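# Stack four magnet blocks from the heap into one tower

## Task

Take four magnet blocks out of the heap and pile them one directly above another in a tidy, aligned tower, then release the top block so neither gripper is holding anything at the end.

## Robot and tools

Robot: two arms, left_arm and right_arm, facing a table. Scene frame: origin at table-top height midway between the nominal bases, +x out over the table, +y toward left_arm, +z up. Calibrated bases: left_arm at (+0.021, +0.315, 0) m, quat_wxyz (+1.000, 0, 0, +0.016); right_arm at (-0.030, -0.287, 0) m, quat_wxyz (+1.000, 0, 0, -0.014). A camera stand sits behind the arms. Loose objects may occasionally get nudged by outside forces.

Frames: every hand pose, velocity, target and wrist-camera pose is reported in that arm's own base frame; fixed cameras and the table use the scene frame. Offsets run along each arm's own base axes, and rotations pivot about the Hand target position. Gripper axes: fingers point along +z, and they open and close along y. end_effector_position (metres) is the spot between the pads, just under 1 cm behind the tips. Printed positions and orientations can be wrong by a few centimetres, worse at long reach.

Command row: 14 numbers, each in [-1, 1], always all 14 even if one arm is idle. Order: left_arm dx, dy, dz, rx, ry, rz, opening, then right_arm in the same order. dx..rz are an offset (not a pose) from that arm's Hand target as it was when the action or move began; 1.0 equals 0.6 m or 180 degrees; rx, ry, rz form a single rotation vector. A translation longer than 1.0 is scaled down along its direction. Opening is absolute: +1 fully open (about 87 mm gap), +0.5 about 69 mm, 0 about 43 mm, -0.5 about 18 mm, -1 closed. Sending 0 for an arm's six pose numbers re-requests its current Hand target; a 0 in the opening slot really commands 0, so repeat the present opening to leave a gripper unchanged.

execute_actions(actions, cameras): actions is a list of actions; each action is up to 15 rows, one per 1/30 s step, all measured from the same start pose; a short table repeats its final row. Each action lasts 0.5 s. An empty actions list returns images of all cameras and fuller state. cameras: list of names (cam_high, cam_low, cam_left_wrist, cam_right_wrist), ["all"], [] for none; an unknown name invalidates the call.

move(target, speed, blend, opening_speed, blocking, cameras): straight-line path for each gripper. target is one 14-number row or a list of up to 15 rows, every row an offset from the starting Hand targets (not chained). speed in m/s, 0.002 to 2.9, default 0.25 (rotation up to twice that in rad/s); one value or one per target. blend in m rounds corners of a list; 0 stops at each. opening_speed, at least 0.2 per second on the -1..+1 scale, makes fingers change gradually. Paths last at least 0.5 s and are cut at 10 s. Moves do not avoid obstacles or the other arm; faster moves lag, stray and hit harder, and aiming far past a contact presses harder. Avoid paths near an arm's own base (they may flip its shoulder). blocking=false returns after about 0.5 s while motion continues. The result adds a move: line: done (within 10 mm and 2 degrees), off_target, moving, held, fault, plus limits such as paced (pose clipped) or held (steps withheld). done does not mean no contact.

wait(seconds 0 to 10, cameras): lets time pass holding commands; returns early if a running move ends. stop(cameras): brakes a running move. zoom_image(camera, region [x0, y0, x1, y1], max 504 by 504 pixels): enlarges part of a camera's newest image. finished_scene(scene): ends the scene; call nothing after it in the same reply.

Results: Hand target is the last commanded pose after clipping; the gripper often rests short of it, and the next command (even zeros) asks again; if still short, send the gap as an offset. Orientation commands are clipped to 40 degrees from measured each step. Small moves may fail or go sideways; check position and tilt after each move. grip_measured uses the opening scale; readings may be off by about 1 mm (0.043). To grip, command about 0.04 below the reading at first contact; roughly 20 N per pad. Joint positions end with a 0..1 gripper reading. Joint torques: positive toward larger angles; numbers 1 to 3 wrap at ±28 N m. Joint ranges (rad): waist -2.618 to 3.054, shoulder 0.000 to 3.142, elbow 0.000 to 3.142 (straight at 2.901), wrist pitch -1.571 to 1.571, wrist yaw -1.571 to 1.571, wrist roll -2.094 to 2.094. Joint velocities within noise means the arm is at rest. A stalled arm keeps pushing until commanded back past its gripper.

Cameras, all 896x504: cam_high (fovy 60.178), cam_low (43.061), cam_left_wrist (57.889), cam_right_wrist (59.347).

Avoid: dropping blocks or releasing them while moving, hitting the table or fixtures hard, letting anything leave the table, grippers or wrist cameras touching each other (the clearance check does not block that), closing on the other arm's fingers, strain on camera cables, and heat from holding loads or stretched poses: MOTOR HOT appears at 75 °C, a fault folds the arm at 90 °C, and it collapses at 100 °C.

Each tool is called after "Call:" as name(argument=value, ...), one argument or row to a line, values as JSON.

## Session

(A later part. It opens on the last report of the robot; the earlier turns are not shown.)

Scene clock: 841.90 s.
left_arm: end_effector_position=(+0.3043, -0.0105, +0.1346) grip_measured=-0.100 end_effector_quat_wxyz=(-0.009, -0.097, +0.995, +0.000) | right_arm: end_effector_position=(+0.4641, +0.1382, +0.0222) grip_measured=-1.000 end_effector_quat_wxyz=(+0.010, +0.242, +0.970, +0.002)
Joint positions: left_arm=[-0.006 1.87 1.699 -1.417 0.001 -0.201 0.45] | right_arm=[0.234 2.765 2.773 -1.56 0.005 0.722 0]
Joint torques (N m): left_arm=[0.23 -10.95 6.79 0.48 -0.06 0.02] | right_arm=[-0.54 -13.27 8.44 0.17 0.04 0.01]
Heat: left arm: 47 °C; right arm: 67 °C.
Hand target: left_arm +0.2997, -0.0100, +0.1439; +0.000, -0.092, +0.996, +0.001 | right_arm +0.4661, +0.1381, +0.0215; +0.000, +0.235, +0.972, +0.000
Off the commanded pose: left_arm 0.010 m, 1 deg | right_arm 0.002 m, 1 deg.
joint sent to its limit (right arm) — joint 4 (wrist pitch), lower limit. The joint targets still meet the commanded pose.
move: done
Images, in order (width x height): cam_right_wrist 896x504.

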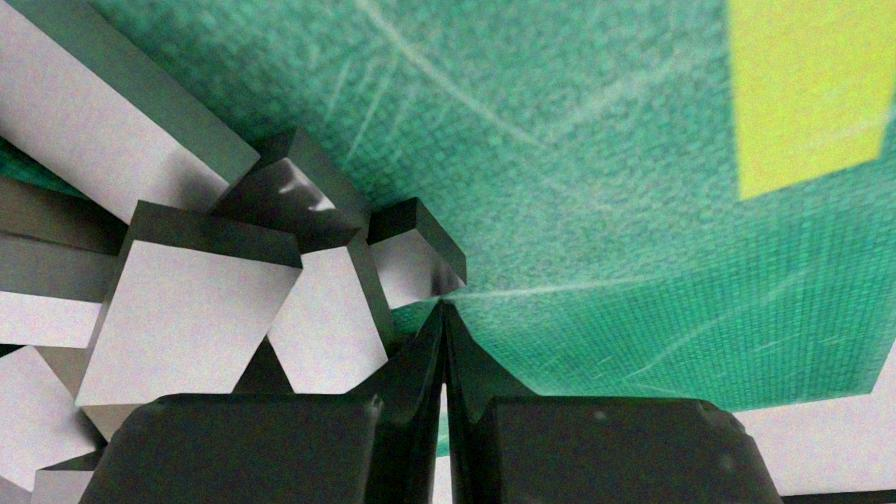

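Call:
move(
  target=[
    [0,0,0,0,0,0,-0.1,-0.18,0.0,0,0,0,0,-1],
    [0,0,0,0,0,0,-0.1,-0.17,0.0,0.14,0,0,0,-1],
    [0,0,0,0,0,0,-0.1,-0.17,0.08,0.14,0,0,0.1,0.1],
  ],
  speed=[0.08,0.2,0.3],
  blend=[0,0.02,0],
  cameras=["cam_right_wrist"],
)

Scene clock: 852.83 s.
left_arm: end_effector_position=(+0.3043, -0.0105, +0.1346) grip_measured=-0.100 end_effector_quat_wxyz=(-0.009, -0.097, +0.995, +0.000) | right_arm: end_effector_position=(+0.3635, +0.1854, +0.1068) grip_measured=+0.100 end_effector_quat_wxyz=(+0.005, +0.088, +0.996, +0.002)
Joint positions: left_arm=[-0.006 1.87 1.699 -1.417 0.001 -0.201 0.45] | right_arm=[0.415 2.272 2.197 -1.485 0.002 0.592 0.55]
Joint torques (N m): left_arm=[0.2 -10.95 6.8 0.48 -0.05 0.02] | right_arm=[-0.18 -10.52 8.66 0.08 0.09 0.01]
Heat: left arm: 48 °C; right arm: 67 °C.
Hand target: left_arm +0.2997, -0.0100, +0.1439; +0.000, -0.092, +0.996, +0.001 | right_arm +0.3641, +0.1861, +0.1056; +0.000, +0.080, +0.997, +0.000
Off the commanded pose: left_arm 0.010 m, 1 deg | right_arm 0.002 m, 1 deg.
move: done
Images, in order (width x height): cam_right_wrist 896x504.

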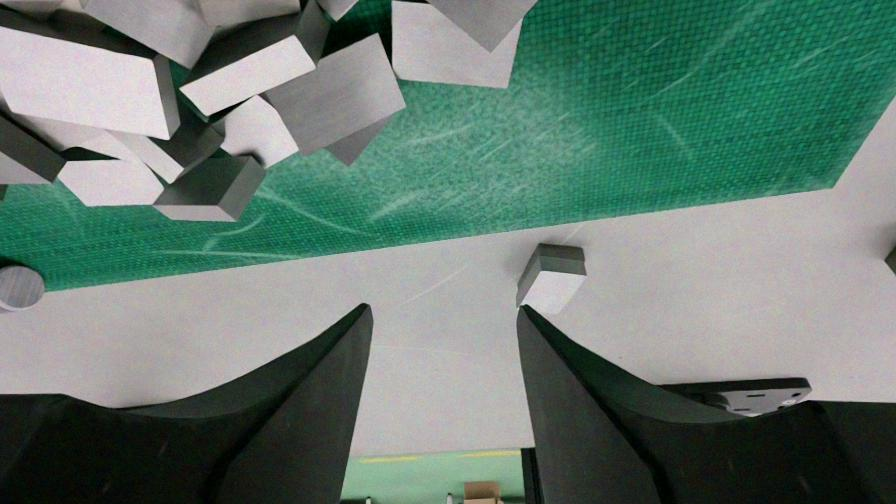

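Call:
move(
  target=[
    [0,0,0,0,0,0,-0.1,0.068,0.054,-0.02,0,0,-0.4155,-0.05],
    [0,0,0,0,0,0,-0.1,0.068,0.054,-0.084,0,0,-0.4155,-0.05],
  ],
  speed=[0.5,0.2],
  blend=[0.01,0],
  cameras=["cam_right_wrist"],
)

Scene clock: 892.17 s.
left_arm: end_effector_position=(+0.3043, -0.0105, +0.1346) grip_measured=-0.100 end_effector_quat_wxyz=(-0.009, -0.097, +0.995, +0.000) | right_arm: end_effector_position=(+0.4030, +0.2131, +0.0585) grip_measured=-0.050 end_effector_quat_wxyz=(-0.002, +0.665, +0.746, -0.006)
Joint positions: left_arm=[-0.006 1.87 1.699 -1.417 0.001 -0.201 0.45] | right_arm=[0.399 2.288 2.031 -1.327 0.002 1.855 0.475]
Joint torques (N m): left_arm=[0.16 -10.95 6.79 0.47 -0.04 0.03] | right_arm=[0.5 -11.9 5.37 0.32 0.1 0.36]
Heat: left arm: 49 °C; right arm: 62 °C.
Hand target: left_arm +0.2997, -0.0100, +0.1439; +0.000, -0.092, +0.996, +0.001 | right_arm +0.4050, +0.2184, +0.0551; +0.000, +0.669, +0.743, +0.000
Off the commanded pose: left_arm 0.010 m, 1 deg | right_arm 0.007 m, 1 deg.
move: done
Images, in order (width x height): cam_right_wrist 896x504.

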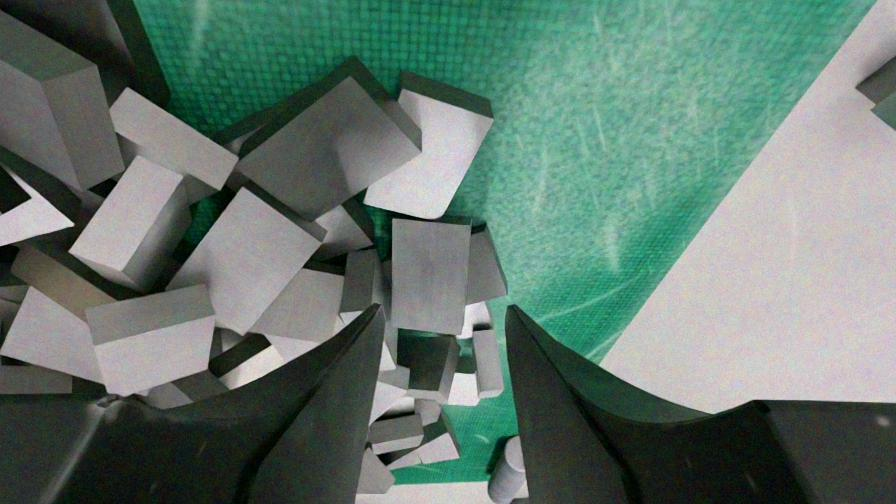

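Call:
move(
  target=[
    [0,0,0,0,0,0,-0.1,0.01,0.001,0,0,0,0,-0.1],
    [0,0,0,0,0,0,-0.1,0.01,0.001,-0.048,0,0,0,-0.1],
    [0,0,0,0,0,0,-0.1,0.01,0.001,-0.048,0,0,0,-0.5],
  ],
  speed=0.12,
  cameras=["cam_right_wrist"],
)

Scene clock: 911.93 s.
left_arm: end_effector_position=(+0.3043, -0.0105, +0.1346) grip_measured=-0.100 end_effector_quat_wxyz=(-0.009, -0.097, +0.995, +0.000) | right_arm: end_effector_position=(+0.4084, +0.2154, +0.0374) grip_measured=-0.333 end_effector_quat_wxyz=(+0.001, +0.666, +0.746, -0.001)
Joint positions: left_arm=[-0.006 1.87 1.699 -1.417 0.001 -0.201 0.45] | right_arm=[0.399 2.306 1.977 -1.243 0.002 1.858 0.334]
Joint torques (N m): left_arm=[0.17 -10.97 6.83 0.48 -0.05 0.05] | right_arm=[0.14 -10.65 5.46 0.4 0.1 0.25]
Heat: left arm: 50 °C; right arm: 62 °C.
Hand target: left_arm +0.2997, -0.0100, +0.1439; +0.000, -0.092, +0.996, +0.001 | right_arm +0.4109, +0.2190, +0.0262; +0.000, +0.669, +0.743, +0.000
Off the commanded pose: left_arm 0.010 m, 1 deg | right_arm 0.012 m, 0 deg.
move: off_target (right_arm); target 3's new opening was sent with right_arm's hand 0.014 m and 1 deg from that target
Images, in order (width x height): cam_right_wrist 896x504.

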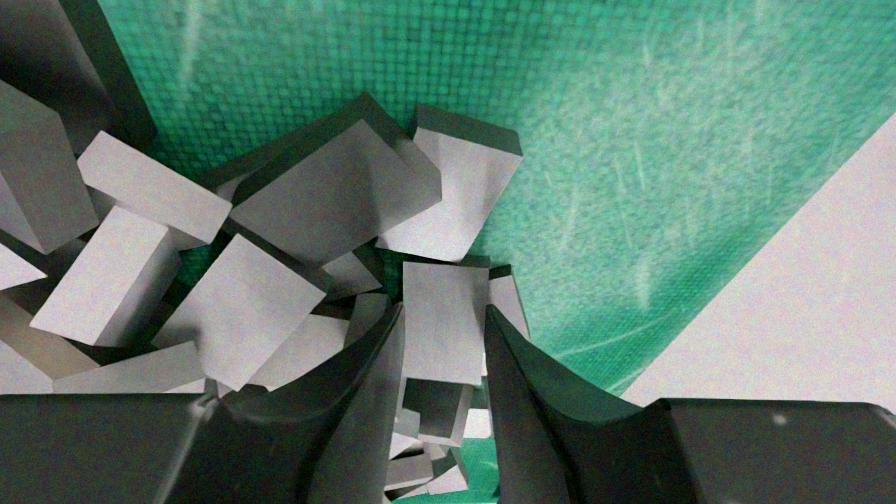

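Call:
move(
  target=[
    [0,0,0,0,0,0,-0.1,-0.01,0,0.12,0,0,0,-0.5],
    [0,0,0,0,0,0,-0.1,-0.223,-0.142,0.12,-0.0786,-0.0607,0.3485,-0.5],
    [0,0,0,0,0,0,-0.1,-0.223,-0.142,0.065,-0.0786,-0.0607,0.3485,-0.5],
  ],
  speed=[0.12,0.4,0.2],
  blend=[0.02,0.02,0],
  cameras=["cam_right_wrist","cam_low"],
)

Call:
zoom_image(
  camera="cam_low",
  region=[210, 240, 360, 360],
)

Scene clock: 943.53 s.
left_arm: end_effector_position=(+0.3043, -0.0105, +0.1346) grip_measured=-0.100 end_effector_quat_wxyz=(-0.009, -0.097, +0.995, +0.000) | right_arm: end_effector_position=(+0.2754, +0.1329, +0.0634) grip_measured=-0.333 end_effector_quat_wxyz=(+0.136, +0.186, +0.973, -0.031)
Joint positions: left_arm=[-0.006 1.87 1.699 -1.417 0.001 -0.201 0.45] | right_arm=[0.474 1.659 1.179 -0.911 0.216 0.833 0.334]
Joint torques (N m): left_arm=[0.14 -10.93 6.8 0.47 -0.07 0.03] | right_arm=[0.01 -8.4 5.81 0.67 0.27 0.02]
Heat: left arm: 51 °C; right arm: 63 °C.
Hand target: left_arm +0.2997, -0.0100, +0.1439; +0.000, -0.092, +0.996, +0.001 | right_arm +0.2772, +0.1339, +0.0653; +0.146, +0.178, +0.973, -0.027
Off the commanded pose: left_arm 0.010 m, 1 deg | right_arm 0.003 m, 2 deg.
move: done; blend cut to 0.0165 m at target 2
Images, in order (width x height): cam_low 896x504, cam_right_wrist 896x504.

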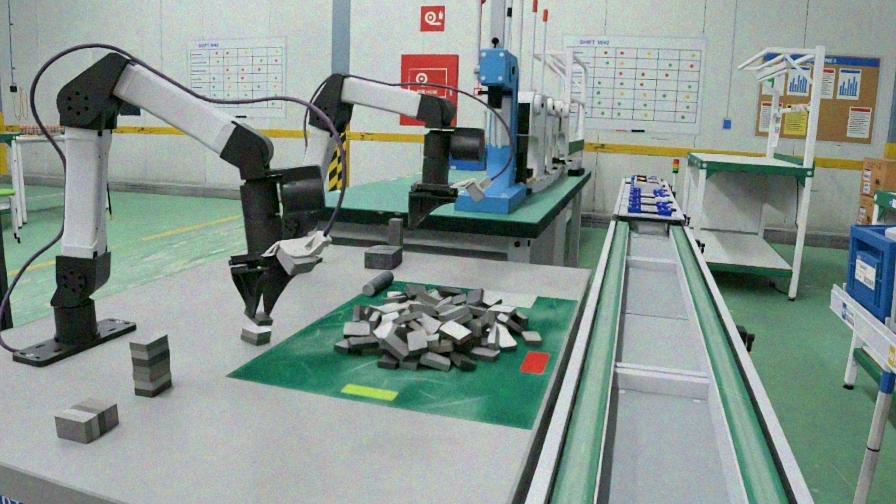

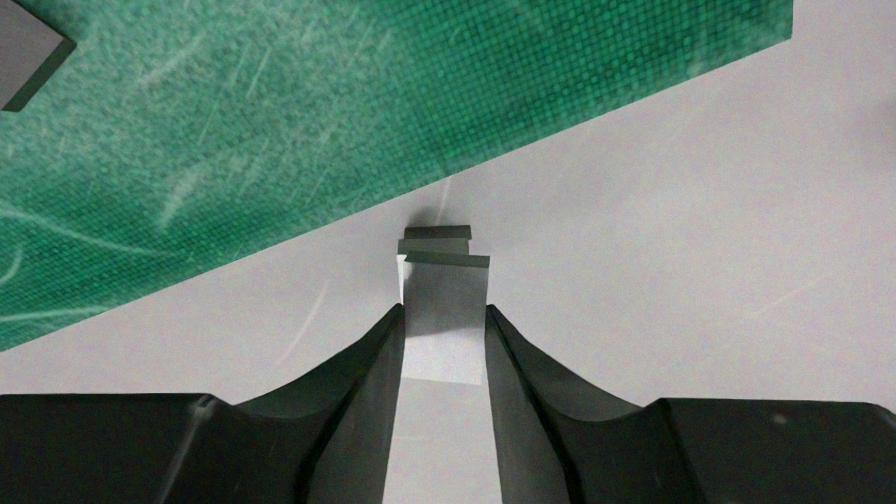

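Scaled by 3.360 from the camera's 896x504 image, which has a finer 1280x720 frame.

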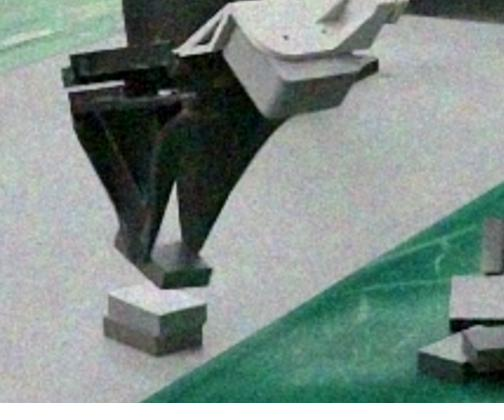

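Call:
move(
  target=[0,0,0,0,0,0,-0.1,-0.0165,0.0135,-0.015,0,0,0,-0.5],
  speed=0.1,
  cameras=["cam_right_wrist","cam_low"],
)

Call:
zoom_image(
  camera="cam_right_wrist",
  region=[340, 200, 560, 400],
)

Call:
zoom_image(
  camera="cam_low",
  region=[220, 280, 300, 350],
)

Scene clock: 971.93 s.
left_arm: end_effector_position=(+0.3043, -0.0105, +0.1346) grip_measured=-0.100 end_effector_quat_wxyz=(-0.009, -0.097, +0.995, +0.000) | right_arm: end_effector_position=(+0.2647, +0.1401, +0.0527) grip_measured=-0.333 end_effector_quat_wxyz=(+0.131, +0.172, +0.976, -0.033)
Joint positions: left_arm=[-0.006 1.87 1.699 -1.417 0.001 -0.201 0.45] | right_arm=[0.512 1.659 1.136 -0.882 0.217 0.842 0.334]
Joint torques (N m): left_arm=[0.21 -10.93 6.79 0.48 -0.05 0.04] | right_arm=[0.2 -8.87 5.57 0.69 0.3 0.21]
Heat: left arm: 52 °C; right arm: 57 °C.
Hand target: left_arm +0.2997, -0.0100, +0.1439; +0.000, -0.092, +0.996, +0.001 | right_arm +0.2673, +0.1421, +0.0563; +0.146, +0.178, +0.973, -0.027
Off the commanded pose: left_arm 0.010 m, 1 deg | right_arm 0.005 m, 2 deg.
move: done
Images, in order (width x height): cam_low 896x504, cam_right_wrist 896x504.

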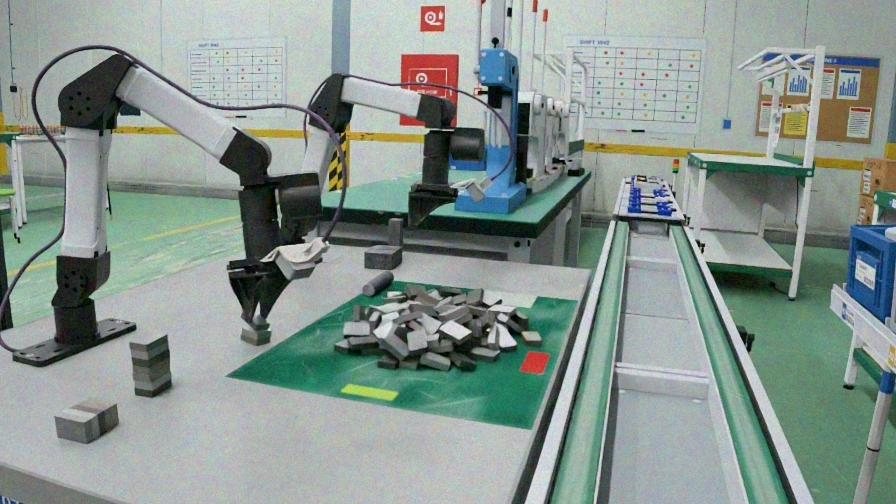

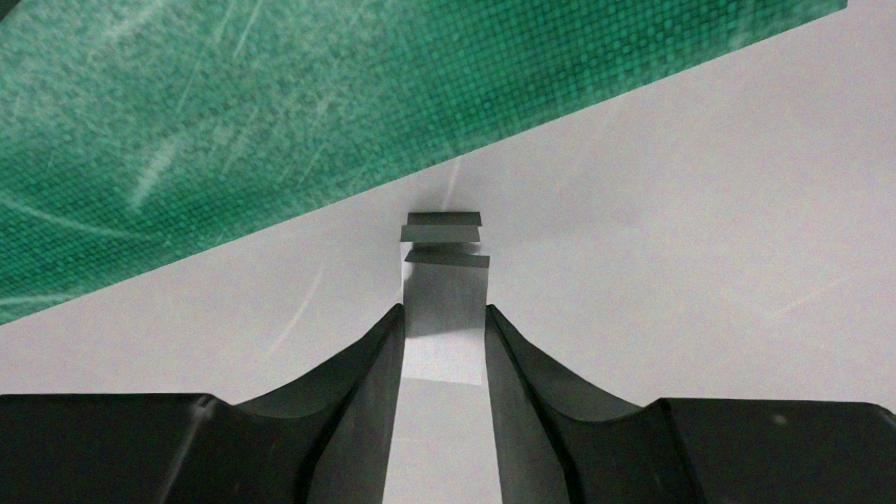

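Scaled by 2.291 from the camera's 896x504 image, which has a finer 1280x720 frame.

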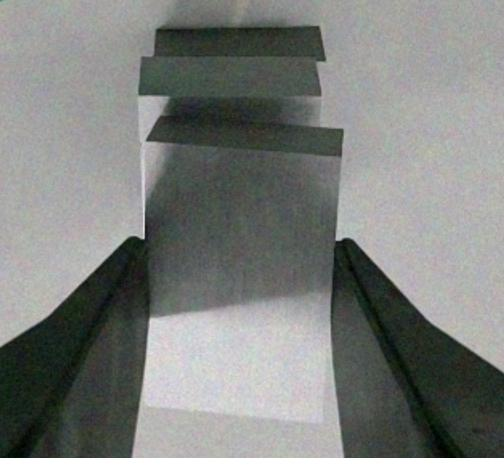

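Scaled by 6.300 from the camera's 896x504 image, which has a finer 1280x720 frame.

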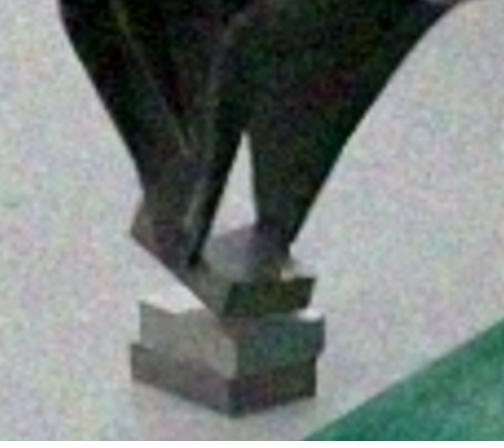

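Call:
move(
  target=[0,0,0,0,0,0,-0.1,0,0,0.006,-0.0283,-0.0783,0,-0.5],
  speed=0.15,
  cameras=["cam_right_wrist","cam_low"],
)

Call:
zoom_image(
  camera="cam_right_wrist",
  region=[340, 200, 560, 400],
)

Call:
zoom_image(
  camera="cam_low",
  region=[220, 280, 300, 350],
)

Scene clock: 984.00 s.
left_arm: end_effector_position=(+0.3043, -0.0105, +0.1346) grip_measured=-0.100 end_effector_quat_wxyz=(-0.009, -0.097, +0.995, +0.000) | right_arm: end_effector_position=(+0.2636, +0.1398, +0.0532) grip_measured=-0.333 end_effector_quat_wxyz=(+0.253, +0.164, +0.952, -0.059)
Joint positions: left_arm=[-0.006 1.87 1.699 -1.417 0.001 -0.201 0.45] | right_arm=[0.643 1.536 0.972 -0.722 0.448 0.92 0.334]
Joint torques (N m): left_arm=[0.2 -10.93 6.82 0.48 -0.07 0.04] | right_arm=[0.27 -8.55 5.68 0.83 0.49 0.3]
Heat: left arm: 52 °C; right arm: 56 °C.
Hand target: left_arm +0.2997, -0.0100, +0.1439; +0.000, -0.092, +0.996, +0.001 | right_arm +0.2672, +0.1420, +0.0598; +0.272, +0.173, +0.945, -0.048
Off the commanded pose: left_arm 0.010 m, 1 deg | right_arm 0.008 m, 3 deg.
move: off_target (right_arm)
Images, in order (width x height): cam_low 896x504, cam_right_wrist 896x504.

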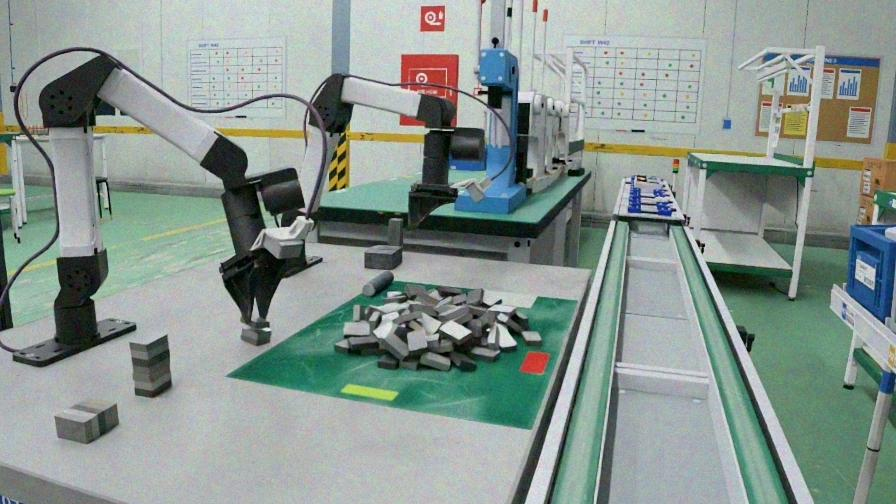

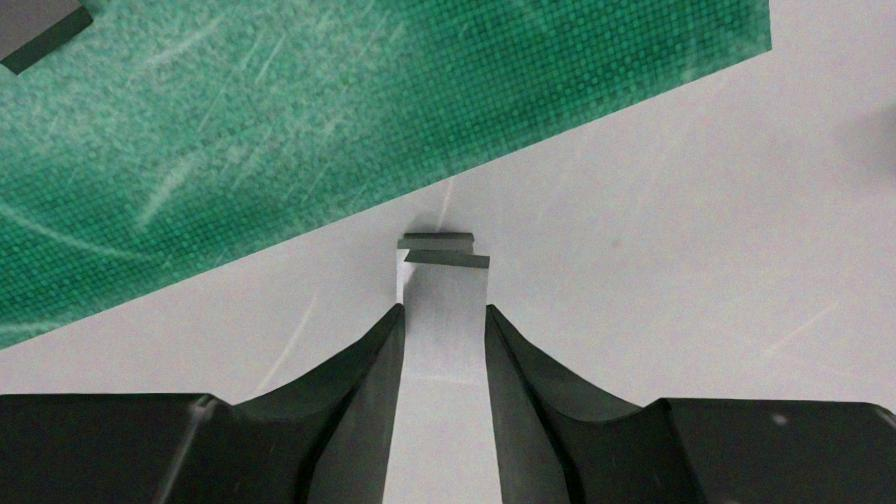

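Scaled by 2.291 from the camera's 896x504 image, which has a finer 1280x720 frame.

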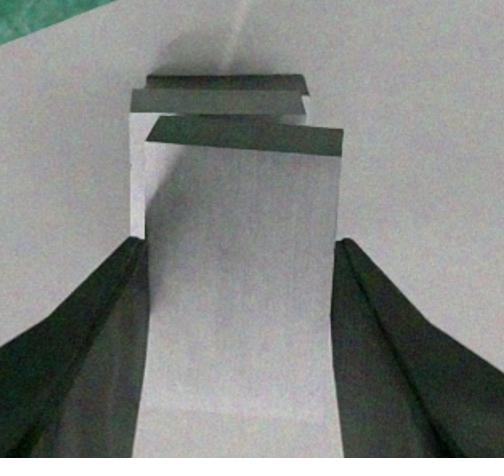

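Scaled by 6.300 from the camera's 896x504 image, which has a finer 1280x720 frame.

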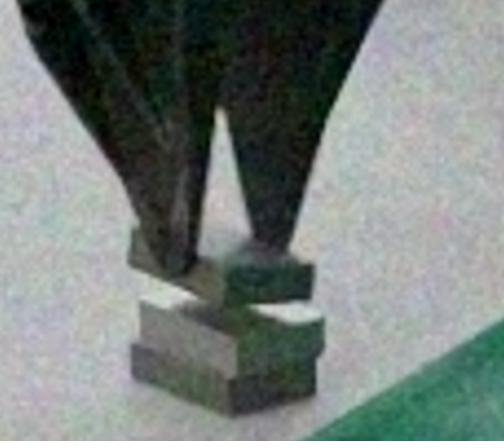

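Call:
move(
  target=[
    [0,0,0,0,0,0,-0.1,-0.001,0.0085,0,0,0,0,-0.5],
    [0,0,0,0,0,0,-0.1,-0.001,0.0085,-0.012,0,0,0,-0.5],
  ],
  speed=0.06,
  cameras=["cam_right_wrist","cam_low"],
)

Call:
zoom_image(
  camera="cam_right_wrist",
  region=[340, 200, 560, 400],
)

Call:
zoom_image(
  camera="cam_low",
  region=[220, 280, 300, 350],
)

Scene clock: 1005.43 s.
left_arm: end_effector_position=(+0.3043, -0.0105, +0.1346) grip_measured=-0.100 end_effector_quat_wxyz=(-0.009, -0.097, +0.995, +0.000) | right_arm: end_effector_position=(+0.2639, +0.1450, +0.0517) grip_measured=-0.333 end_effector_quat_wxyz=(+0.260, +0.166, +0.950, -0.053)
Joint positions: left_arm=[-0.006 1.87 1.699 -1.417 0.001 -0.201 0.45] | right_arm=[0.659 1.536 0.962 -0.7 0.454 0.937 0.334]
Joint torques (N m): left_arm=[0.18 -10.95 6.79 0.48 -0.05 0.05] | right_arm=[0.35 -6.82 5.75 0.89 0.51 0.28]
Heat: left arm: 53 °C; right arm: 54 °C.
Hand target: left_arm +0.2997, -0.0100, +0.1439; +0.000, -0.092, +0.996, +0.001 | right_arm +0.2666, +0.1470, +0.0526; +0.272, +0.173, +0.945, -0.048
Off the commanded pose: left_arm 0.010 m, 1 deg | right_arm 0.004 m, 2 deg.
move: done
Images, in order (width x height): cam_low 896x504, cam_right_wrist 896x504.

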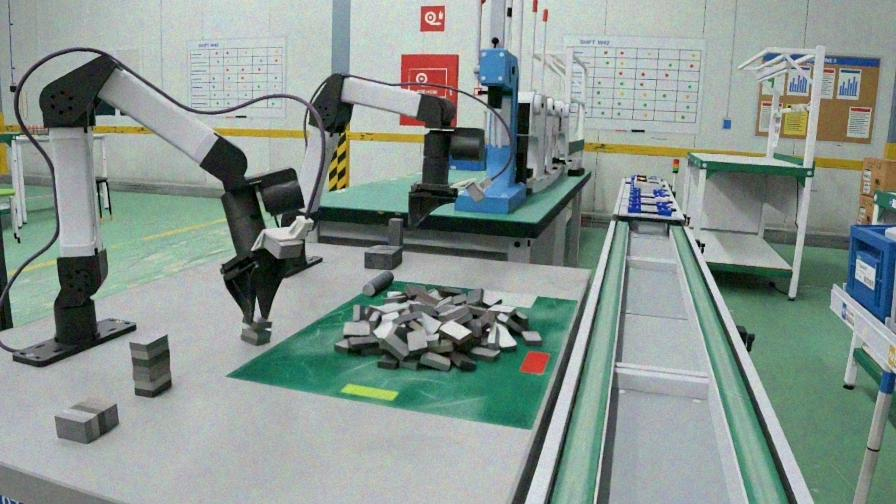

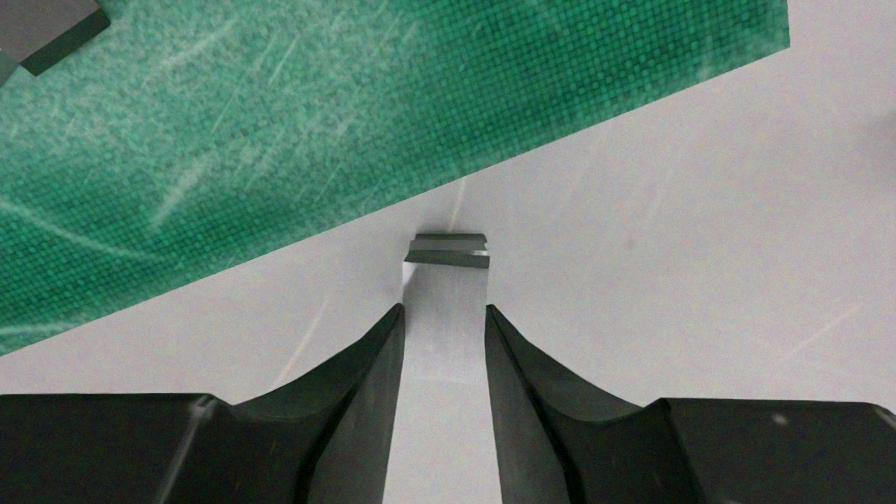

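Scaled by 2.291 from the camera's 896x504 image, which has a finer 1280x720 frame.

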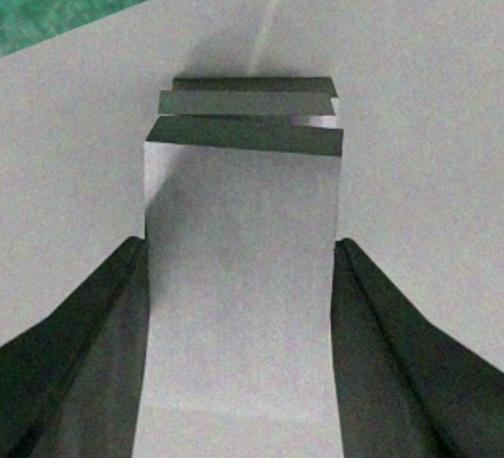

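Scaled by 6.300 from the camera's 896x504 image, which has a finer 1280x720 frame.

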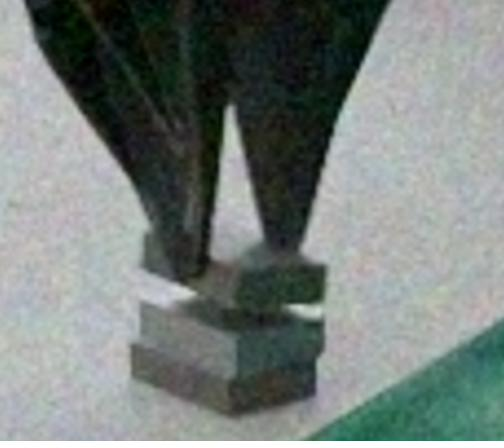

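Call:
move(
  target=[
    [0,0,0,0,0,0,-0.1,0,0,-0.019,0,0,0,-0.5],
    [0,0,0,0,0,0,-0.1,0,0,-0.019,0,0,0,-0.1],
    [0,0,0,0,0,0,-0.1,-0.035,0.015,0.09,0,0,0,0.0],
    [0,0,0,0,0,0,-0.1,0.206,0.063,0.07,0.0532,0.1708,0.0334,0.0],
  ],
  speed=[0.03,0.05,0.1,0.4],
  blend=[0,0,0.02,0],
  cameras=["cam_right_wrist","cam_low"],
)

Call:
zoom_image(
  camera="cam_low",
  region=[220, 290, 300, 360],
)

Scene clock: 1031.30 s.
left_arm: end_effector_position=(+0.3043, -0.0105, +0.1346) grip_measured=-0.100 end_effector_quat_wxyz=(-0.009, -0.097, +0.995, +0.000) | right_arm: end_effector_position=(+0.3909, +0.1828, +0.0969) grip_measured=+0.000 end_effector_quat_wxyz=(+0.007, +0.135, +0.991, -0.001)
Joint positions: left_arm=[-0.006 1.87 1.699 -1.417 0.001 -0.201 0.45] | right_arm=[0.383 2.402 2.385 -1.542 0.009 0.654 0.5]
Joint torques (N m): left_arm=[0.13 -10.91 6.74 0.48 -0.06 0.03] | right_arm=[-0.17 -11.19 8.55 0.14 -0.02 0.01]
Heat: left arm: 54 °C; right arm: 51 °C.
Hand target: left_arm +0.2997, -0.0100, +0.1439; +0.000, -0.092, +0.996, +0.001 | right_arm +0.3902, +0.1848, +0.0947; -0.001, +0.127, +0.992, +0.000
Off the commanded pose: left_arm 0.010 m, 1 deg | right_arm 0.003 m, 1 deg.
move: done; blend cut to 0 m at target 3; target 3's new opening was sent with right_arm's hand 0.013 m and 2 deg from that target
Images, in order (width x height): cam_low 896x504, cam_right_wrist 896x504.

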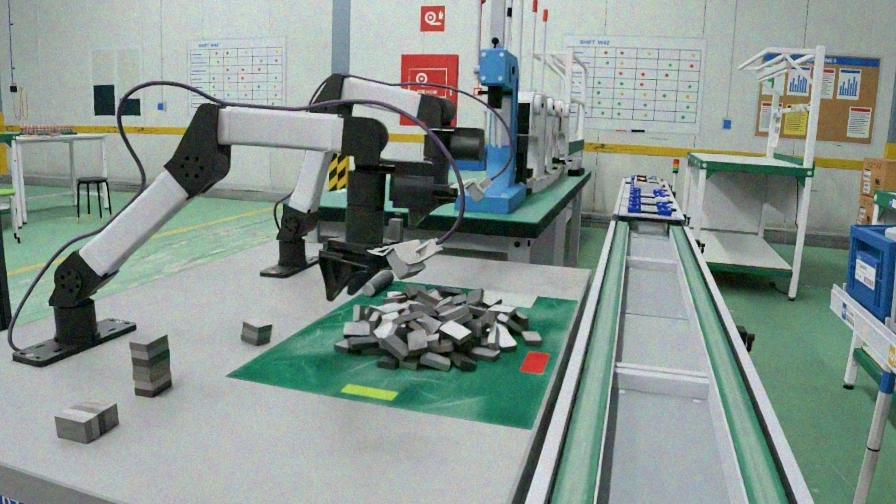

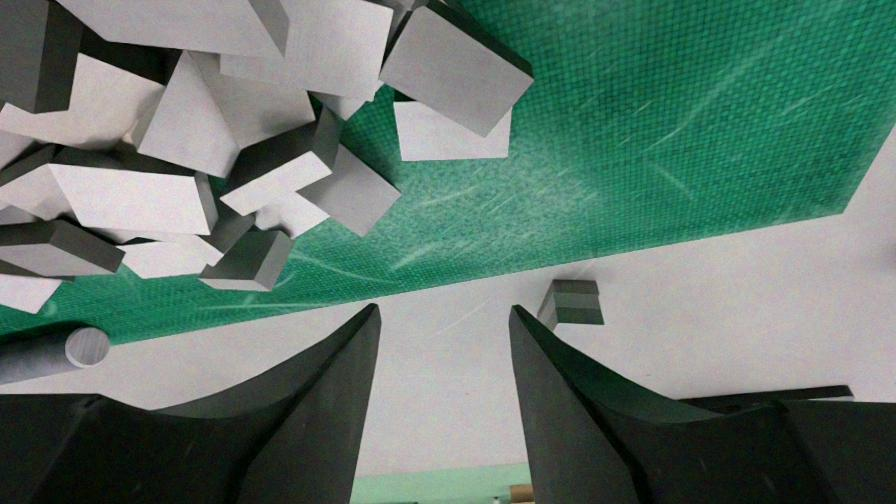

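Scaled by 6.300 from the camera's 896x504 image, which has a finer 1280x720 frame.

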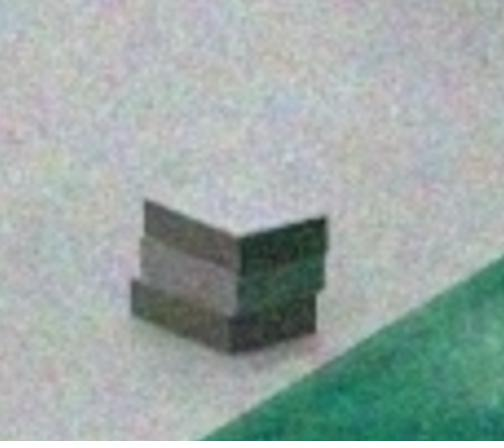

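Call:
move(
  target=[
    [0,0,0,0,0,0,-0.1,0.0255,-0.0145,-0.07,0,0,0.006,0.2],
    [0,0,0,0,0,0,-0.1,0.0255,-0.0145,-0.134,0,0,0.006,0.2],
  ],
  speed=[0.25,0.1],
  blend=[0,0],
  cameras=["cam_right_wrist"],
)

Scene clock: 1058.40 s.
left_arm: end_effector_position=(+0.3043, -0.0105, +0.1346) grip_measured=-0.100 end_effector_quat_wxyz=(-0.009, -0.097, +0.995, +0.000) | right_arm: end_effector_position=(+0.4053, +0.1765, +0.0208) grip_measured=+0.200 end_effector_quat_wxyz=(+0.003, +0.123, +0.992, -0.004)
Joint positions: left_arm=[-0.006 1.87 1.699 -1.417 0.001 -0.201 0.45] | right_arm=[0.36 2.45 2.166 -1.285 0.009 0.607 0.6]
Joint torques (N m): left_arm=[0.21 -10.95 6.79 0.48 -0.07 0.03] | right_arm=[-0.65 -12.56 5.39 0.32 -0.01 0]
Heat: left arm: 55 °C; right arm: 61 °C.
Hand target: left_arm +0.2997, -0.0100, +0.1439; +0.000, -0.092, +0.996, +0.001 | right_arm +0.4055, +0.1761, +0.0144; -0.001, +0.118, +0.993, +0.000
Off the commanded pose: left_arm 0.010 m, 1 deg | right_arm 0.007 m, 1 deg.
move: done
Images, in order (width x height): cam_right_wrist 896x504.

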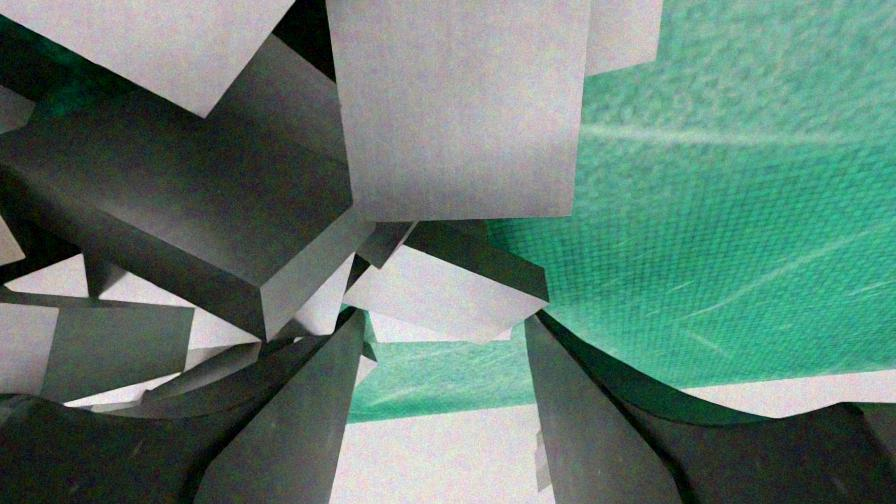

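Call:
move(
  target=[
    [0,0,0,0,0,0,-0.1,0,0,0,0,0,0,-0.2],
    [0,0,0,0,0,0,-0.1,-0.01,0.003,0.012,0,0,0,-0.2],
    [0,0,0,0,0,0,-0.1,-0.09,0.02,0.03,0,0,0,-0.2],
  ],
  speed=[0.05,0.05,0.1],
  blend=[0,0.005,0],
  cameras=["cam_right_wrist"],
)

Scene clock: 1065.57 s.
left_arm: end_effector_position=(+0.3043, -0.0105, +0.1346) grip_measured=-0.100 end_effector_quat_wxyz=(-0.009, -0.097, +0.995, +0.000) | right_arm: end_effector_position=(+0.3474, +0.1824, +0.0199) grip_measured=-0.017 end_effector_quat_wxyz=(-0.022, +0.111, +0.993, -0.017)
Joint positions: left_arm=[-0.006 1.87 1.699 -1.417 0.001 -0.201 0.45] | right_arm=[0.423 2.275 1.845 -1.197 0.007 0.645 0.492]
Joint torques (N m): left_arm=[0.2 -10.95 6.82 0.46 -0.05 0.04] | right_arm=[0.02 -15.3 5.07 0.33 0 0.31]
Heat: left arm: 55 °C; right arm: 62 °C.
Hand target: left_arm +0.2997, -0.0100, +0.1439; +0.000, -0.092, +0.996, +0.001 | right_arm +0.3515, +0.1883, +0.0322; -0.002, +0.118, +0.993, +0.000
Off the commanded pose: left_arm 0.010 m, 1 deg | right_arm 0.014 m, 3 deg.
move: off_target (right_arm); blend cut to 0.0047 m at target 2
Images, in order (width x height): cam_right_wrist 896x504.

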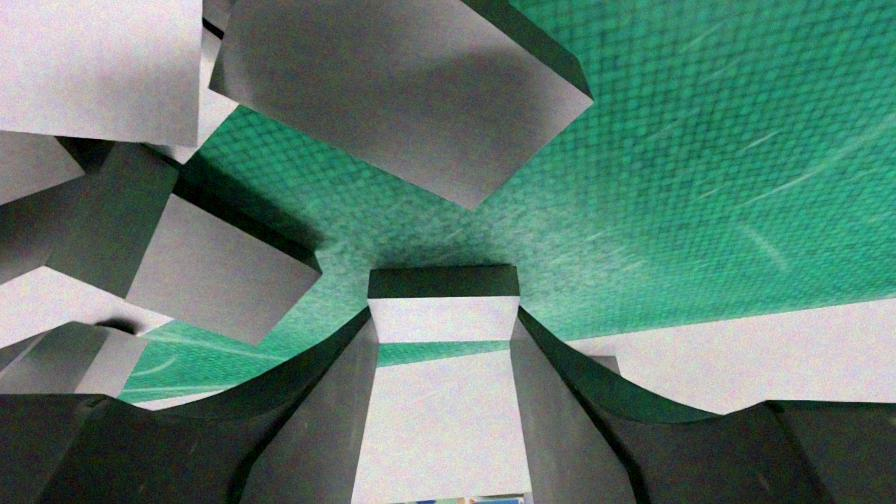

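Call:
move(
  target=[
    [0,0,0,0,0,0,-0.1,0,0,0.147,0,0,0.05,-0.2],
    [0,0,0,0,0,0,-0.1,-0.145,-0.0855,0.147,0,0,0.461,-0.2],
    [0,0,0,0,0,0,-0.1,-0.145,-0.0855,0.068,0,0,0.461,-0.2],
  ],
  speed=[0.2,0.4,0.15],
  blend=[0.03,0.01,0],
  cameras=["cam_right_wrist","cam_low"],
)

Call:
zoom_image(
  camera="cam_right_wrist",
  region=[330, 160, 590, 360],
)

Call:
zoom_image(
  camera="cam_low",
  region=[220, 270, 310, 350],
)

Scene clock: 1083.13 s.
left_arm: end_effector_position=(+0.3043, -0.0105, +0.1346) grip_measured=-0.100 end_effector_quat_wxyz=(-0.009, -0.097, +0.995, +0.000) | right_arm: end_effector_position=(+0.2641, +0.1352, +0.0720) grip_measured=-0.017 end_effector_quat_wxyz=(-0.009, -0.562, +0.827, -0.002)
Joint positions: left_arm=[-0.006 1.87 1.699 -1.417 0.001 -0.201 0.45] | right_arm=[0.56 1.824 1.391 -1.156 0.005 -0.634 0.492]
Joint torques (N m): left_arm=[0.14 -11 6.79 0.48 -0.06 0.04] | right_arm=[0.08 -9.62 5.44 0.3 -0.03 0]
Heat: left arm: 55 °C; right arm: 75 °C. Fold the right arm in close to its base, or ease its load, before you think long.
Hand target: left_arm +0.2997, -0.0100, +0.1439; +0.000, -0.092, +0.996, +0.001 | right_arm +0.2645, +0.1369, +0.0731; -0.001, -0.570, +0.822, -0.001
Off the commanded pose: left_arm 0.010 m, 1 deg | right_arm 0.002 m, 1 deg.
MOTOR HOT: joint 2 (shoulder) of the right arm reports 75 °C; the controller's stop level is 90 °C. To cool a motor, set the load down, stop pushing, or move to a pose that needs little force.
move: done
Images, in order (width x height): cam_low 896x504, cam_right_wrist 896x504.

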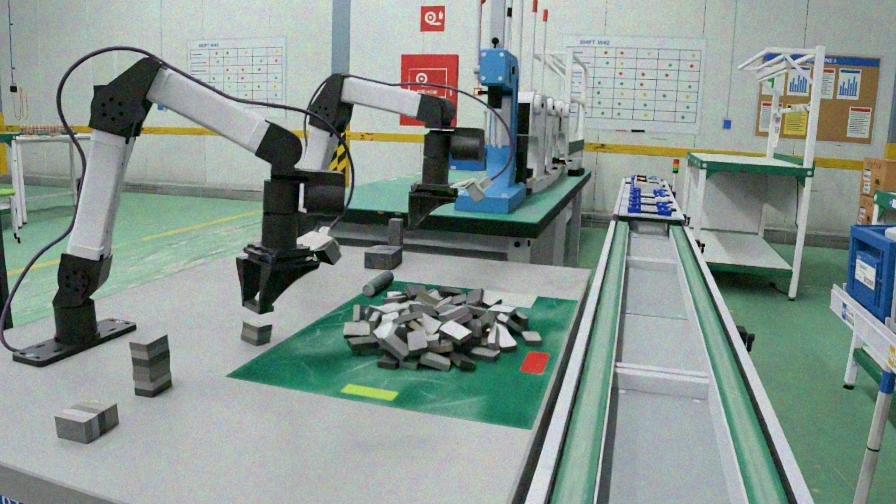

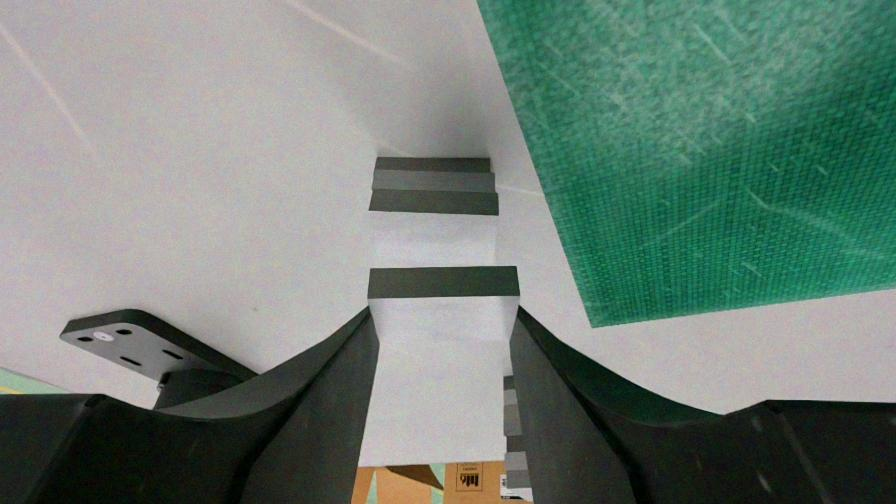

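Scaled by 1.938 from the camera's 896x504 image, which has a finer 1280x720 frame.

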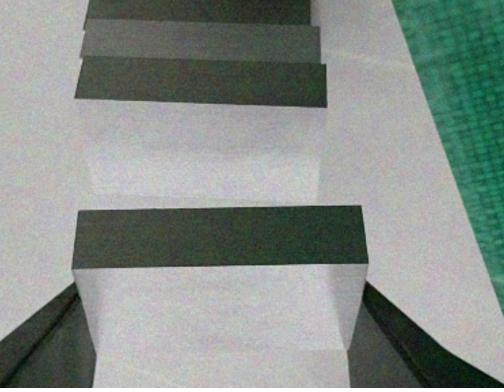

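Scaled by 5.600 from the camera's 896x504 image, which has a finer 1280x720 frame.

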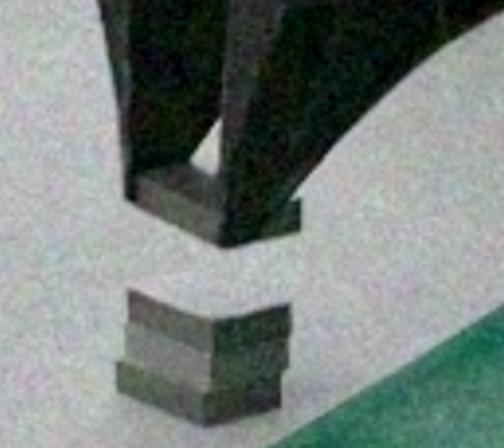

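Call:
move(
  target=[
    [0,0,0,0,0,0,-0.1,-0.0065,0.003,0,0,0,0,-0.2],
    [0,0,0,0,0,0,-0.1,-0.0065,0.003,-0.035,0,0,0,-0.2],
  ],
  speed=[0.05,0.06],
  cameras=["cam_right_wrist","cam_low"],
)

Call:
zoom_image(
  camera="cam_low",
  region=[220, 270, 310, 350],
)

Scene clock: 1097.30 s.
left_arm: end_effector_position=(+0.3043, -0.0105, +0.1346) grip_measured=-0.100 end_effector_quat_wxyz=(-0.009, -0.097, +0.995, +0.000) | right_arm: end_effector_position=(+0.2614, +0.1361, +0.0535) grip_measured=-0.017 end_effector_quat_wxyz=(-0.005, -0.565, +0.825, -0.003)
Joint positions: left_arm=[-0.006 1.87 1.699 -1.417 0.001 -0.201 0.45] | right_arm=[0.567 1.824 1.317 -1.073 0.005 -0.634 0.492]
Joint torques (N m): left_arm=[0.14 -10.99 6.78 0.47 -0.05 0.05] | right_arm=[0.31 -8.77 5.27 0.32 -0.02 0.1]
Heat: left arm: 56 °C; right arm: 68 °C.
Hand target: left_arm +0.2997, -0.0100, +0.1439; +0.000, -0.092, +0.996, +0.001 | right_arm +0.2606, +0.1387, +0.0521; -0.001, -0.570, +0.822, -0.001
Off the commanded pose: left_arm 0.010 m, 1 deg | right_arm 0.003 m, 1 deg.
MOTOR HOT: cleared for the motors of the right arm.
move: done
Images, in order (width x height): cam_low 896x504, cam_right_wrist 896x504.

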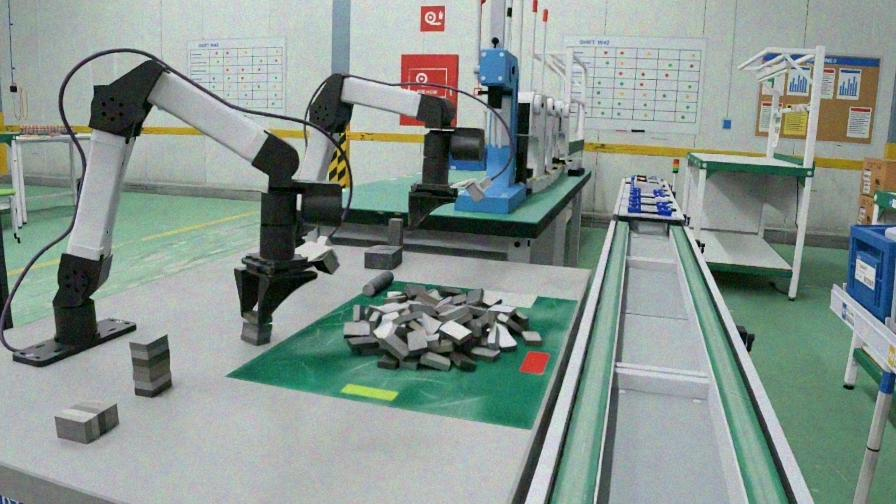

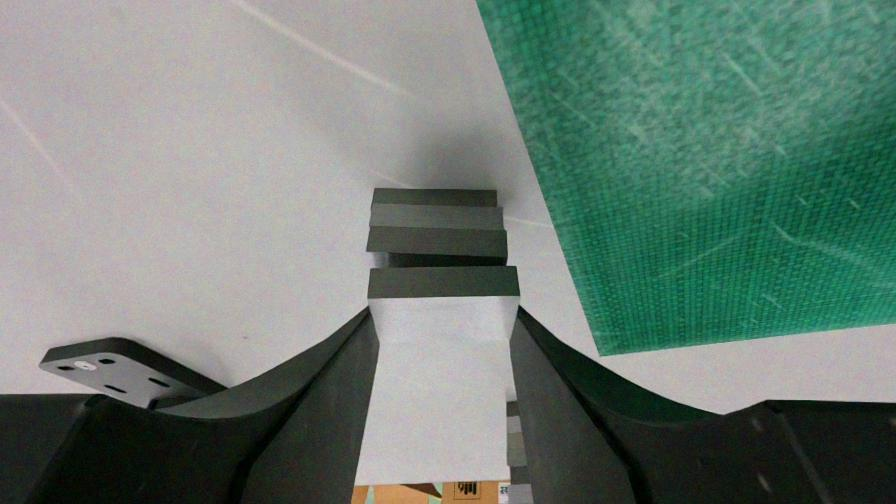

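Scaled by 5.600 from the camera's 896x504 image, which has a finer 1280x720 frame.

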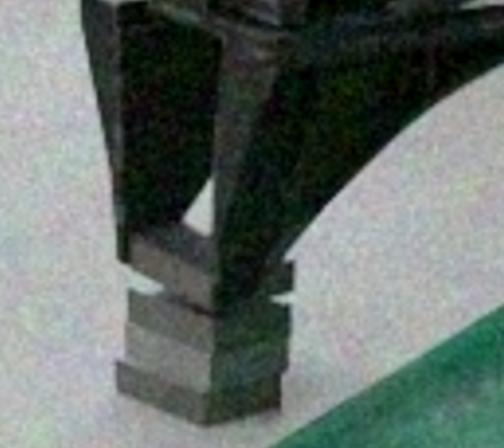

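Call:
move(
  target=[
    [0,0,0,0,0,0,-0.1,-0.001,0,-0.0115,0,0,0,-0.2],
    [0,0,0,0,0,0,-0.1,-0.001,0,-0.0115,0,0,0,0.25],
    [0,0,0,0,0,0,-0.1,-0.001,0,0.12,0,0,0,0.25],
  ],
  speed=[0.03,0.05,0.1],
  opening_speed=1.0,
  cameras=["cam_right_wrist","cam_low"],
)

Call:
zoom_image(
  camera="cam_low",
  region=[220, 270, 310, 350],
)

Scene clock: 1109.73 s.
left_arm: end_effector_position=(+0.3043, -0.0105, +0.1346) grip_measured=-0.100 end_effector_quat_wxyz=(-0.009, -0.097, +0.995, +0.000) | right_arm: end_effector_position=(+0.2597, +0.1351, +0.1111) grip_measured=+0.250 end_effector_quat_wxyz=(-0.017, -0.565, +0.825, -0.002)
Joint positions: left_arm=[-0.006 1.87 1.699 -1.417 0.001 -0.201 0.45] | right_arm=[0.567 1.807 1.523 -1.322 0.005 -0.634 0.625]
Joint torques (N m): left_arm=[0.16 -10.96 6.72 0.48 -0.05 0.03] | right_arm=[0.4 -10.63 8.44 0.02 -0.03 0.1]
Heat: left arm: 56 °C; right arm: 64 °C.
Hand target: left_arm +0.2997, -0.0100, +0.1439; +0.000, -0.092, +0.996, +0.001 | right_arm +0.2601, +0.1387, +0.1241; -0.001, -0.570, +0.822, -0.001
Off the commanded pose: left_arm 0.010 m, 1 deg | right_arm 0.013 m, 2 deg.
move: off_target (right_arm)
Images, in order (width x height): cam_low 896x504, cam_right_wrist 896x504.

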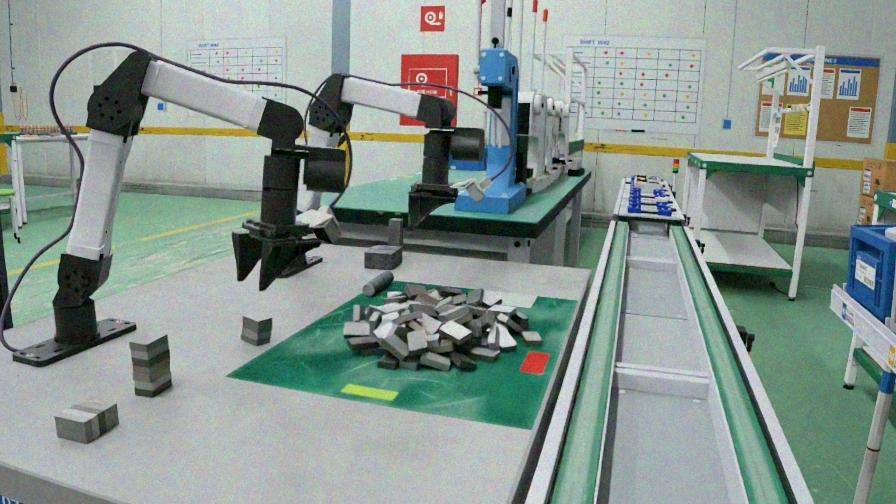

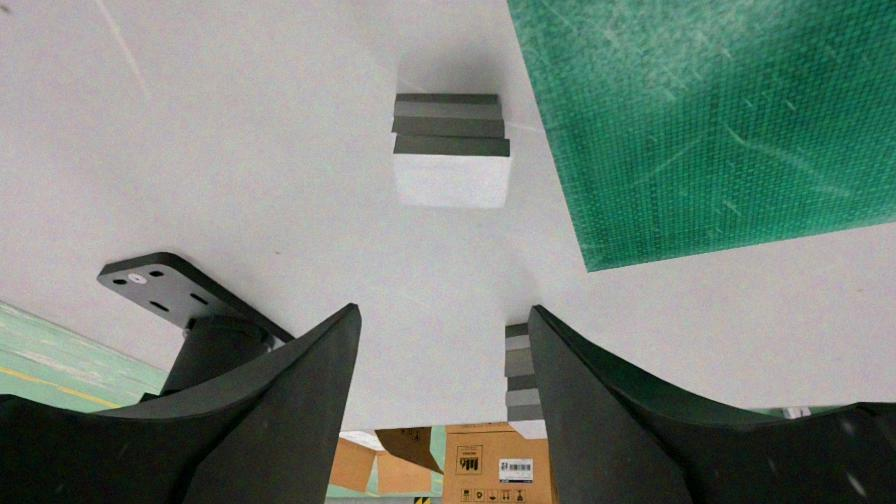

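Scaled by 5.600 from the camera's 896x504 image, which has a finer 1280x720 frame.

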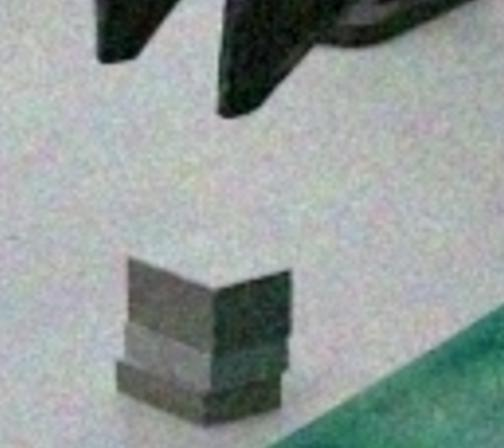

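Call:
finished_scene(
  scene=2,
)

The scene is finished: the task was done.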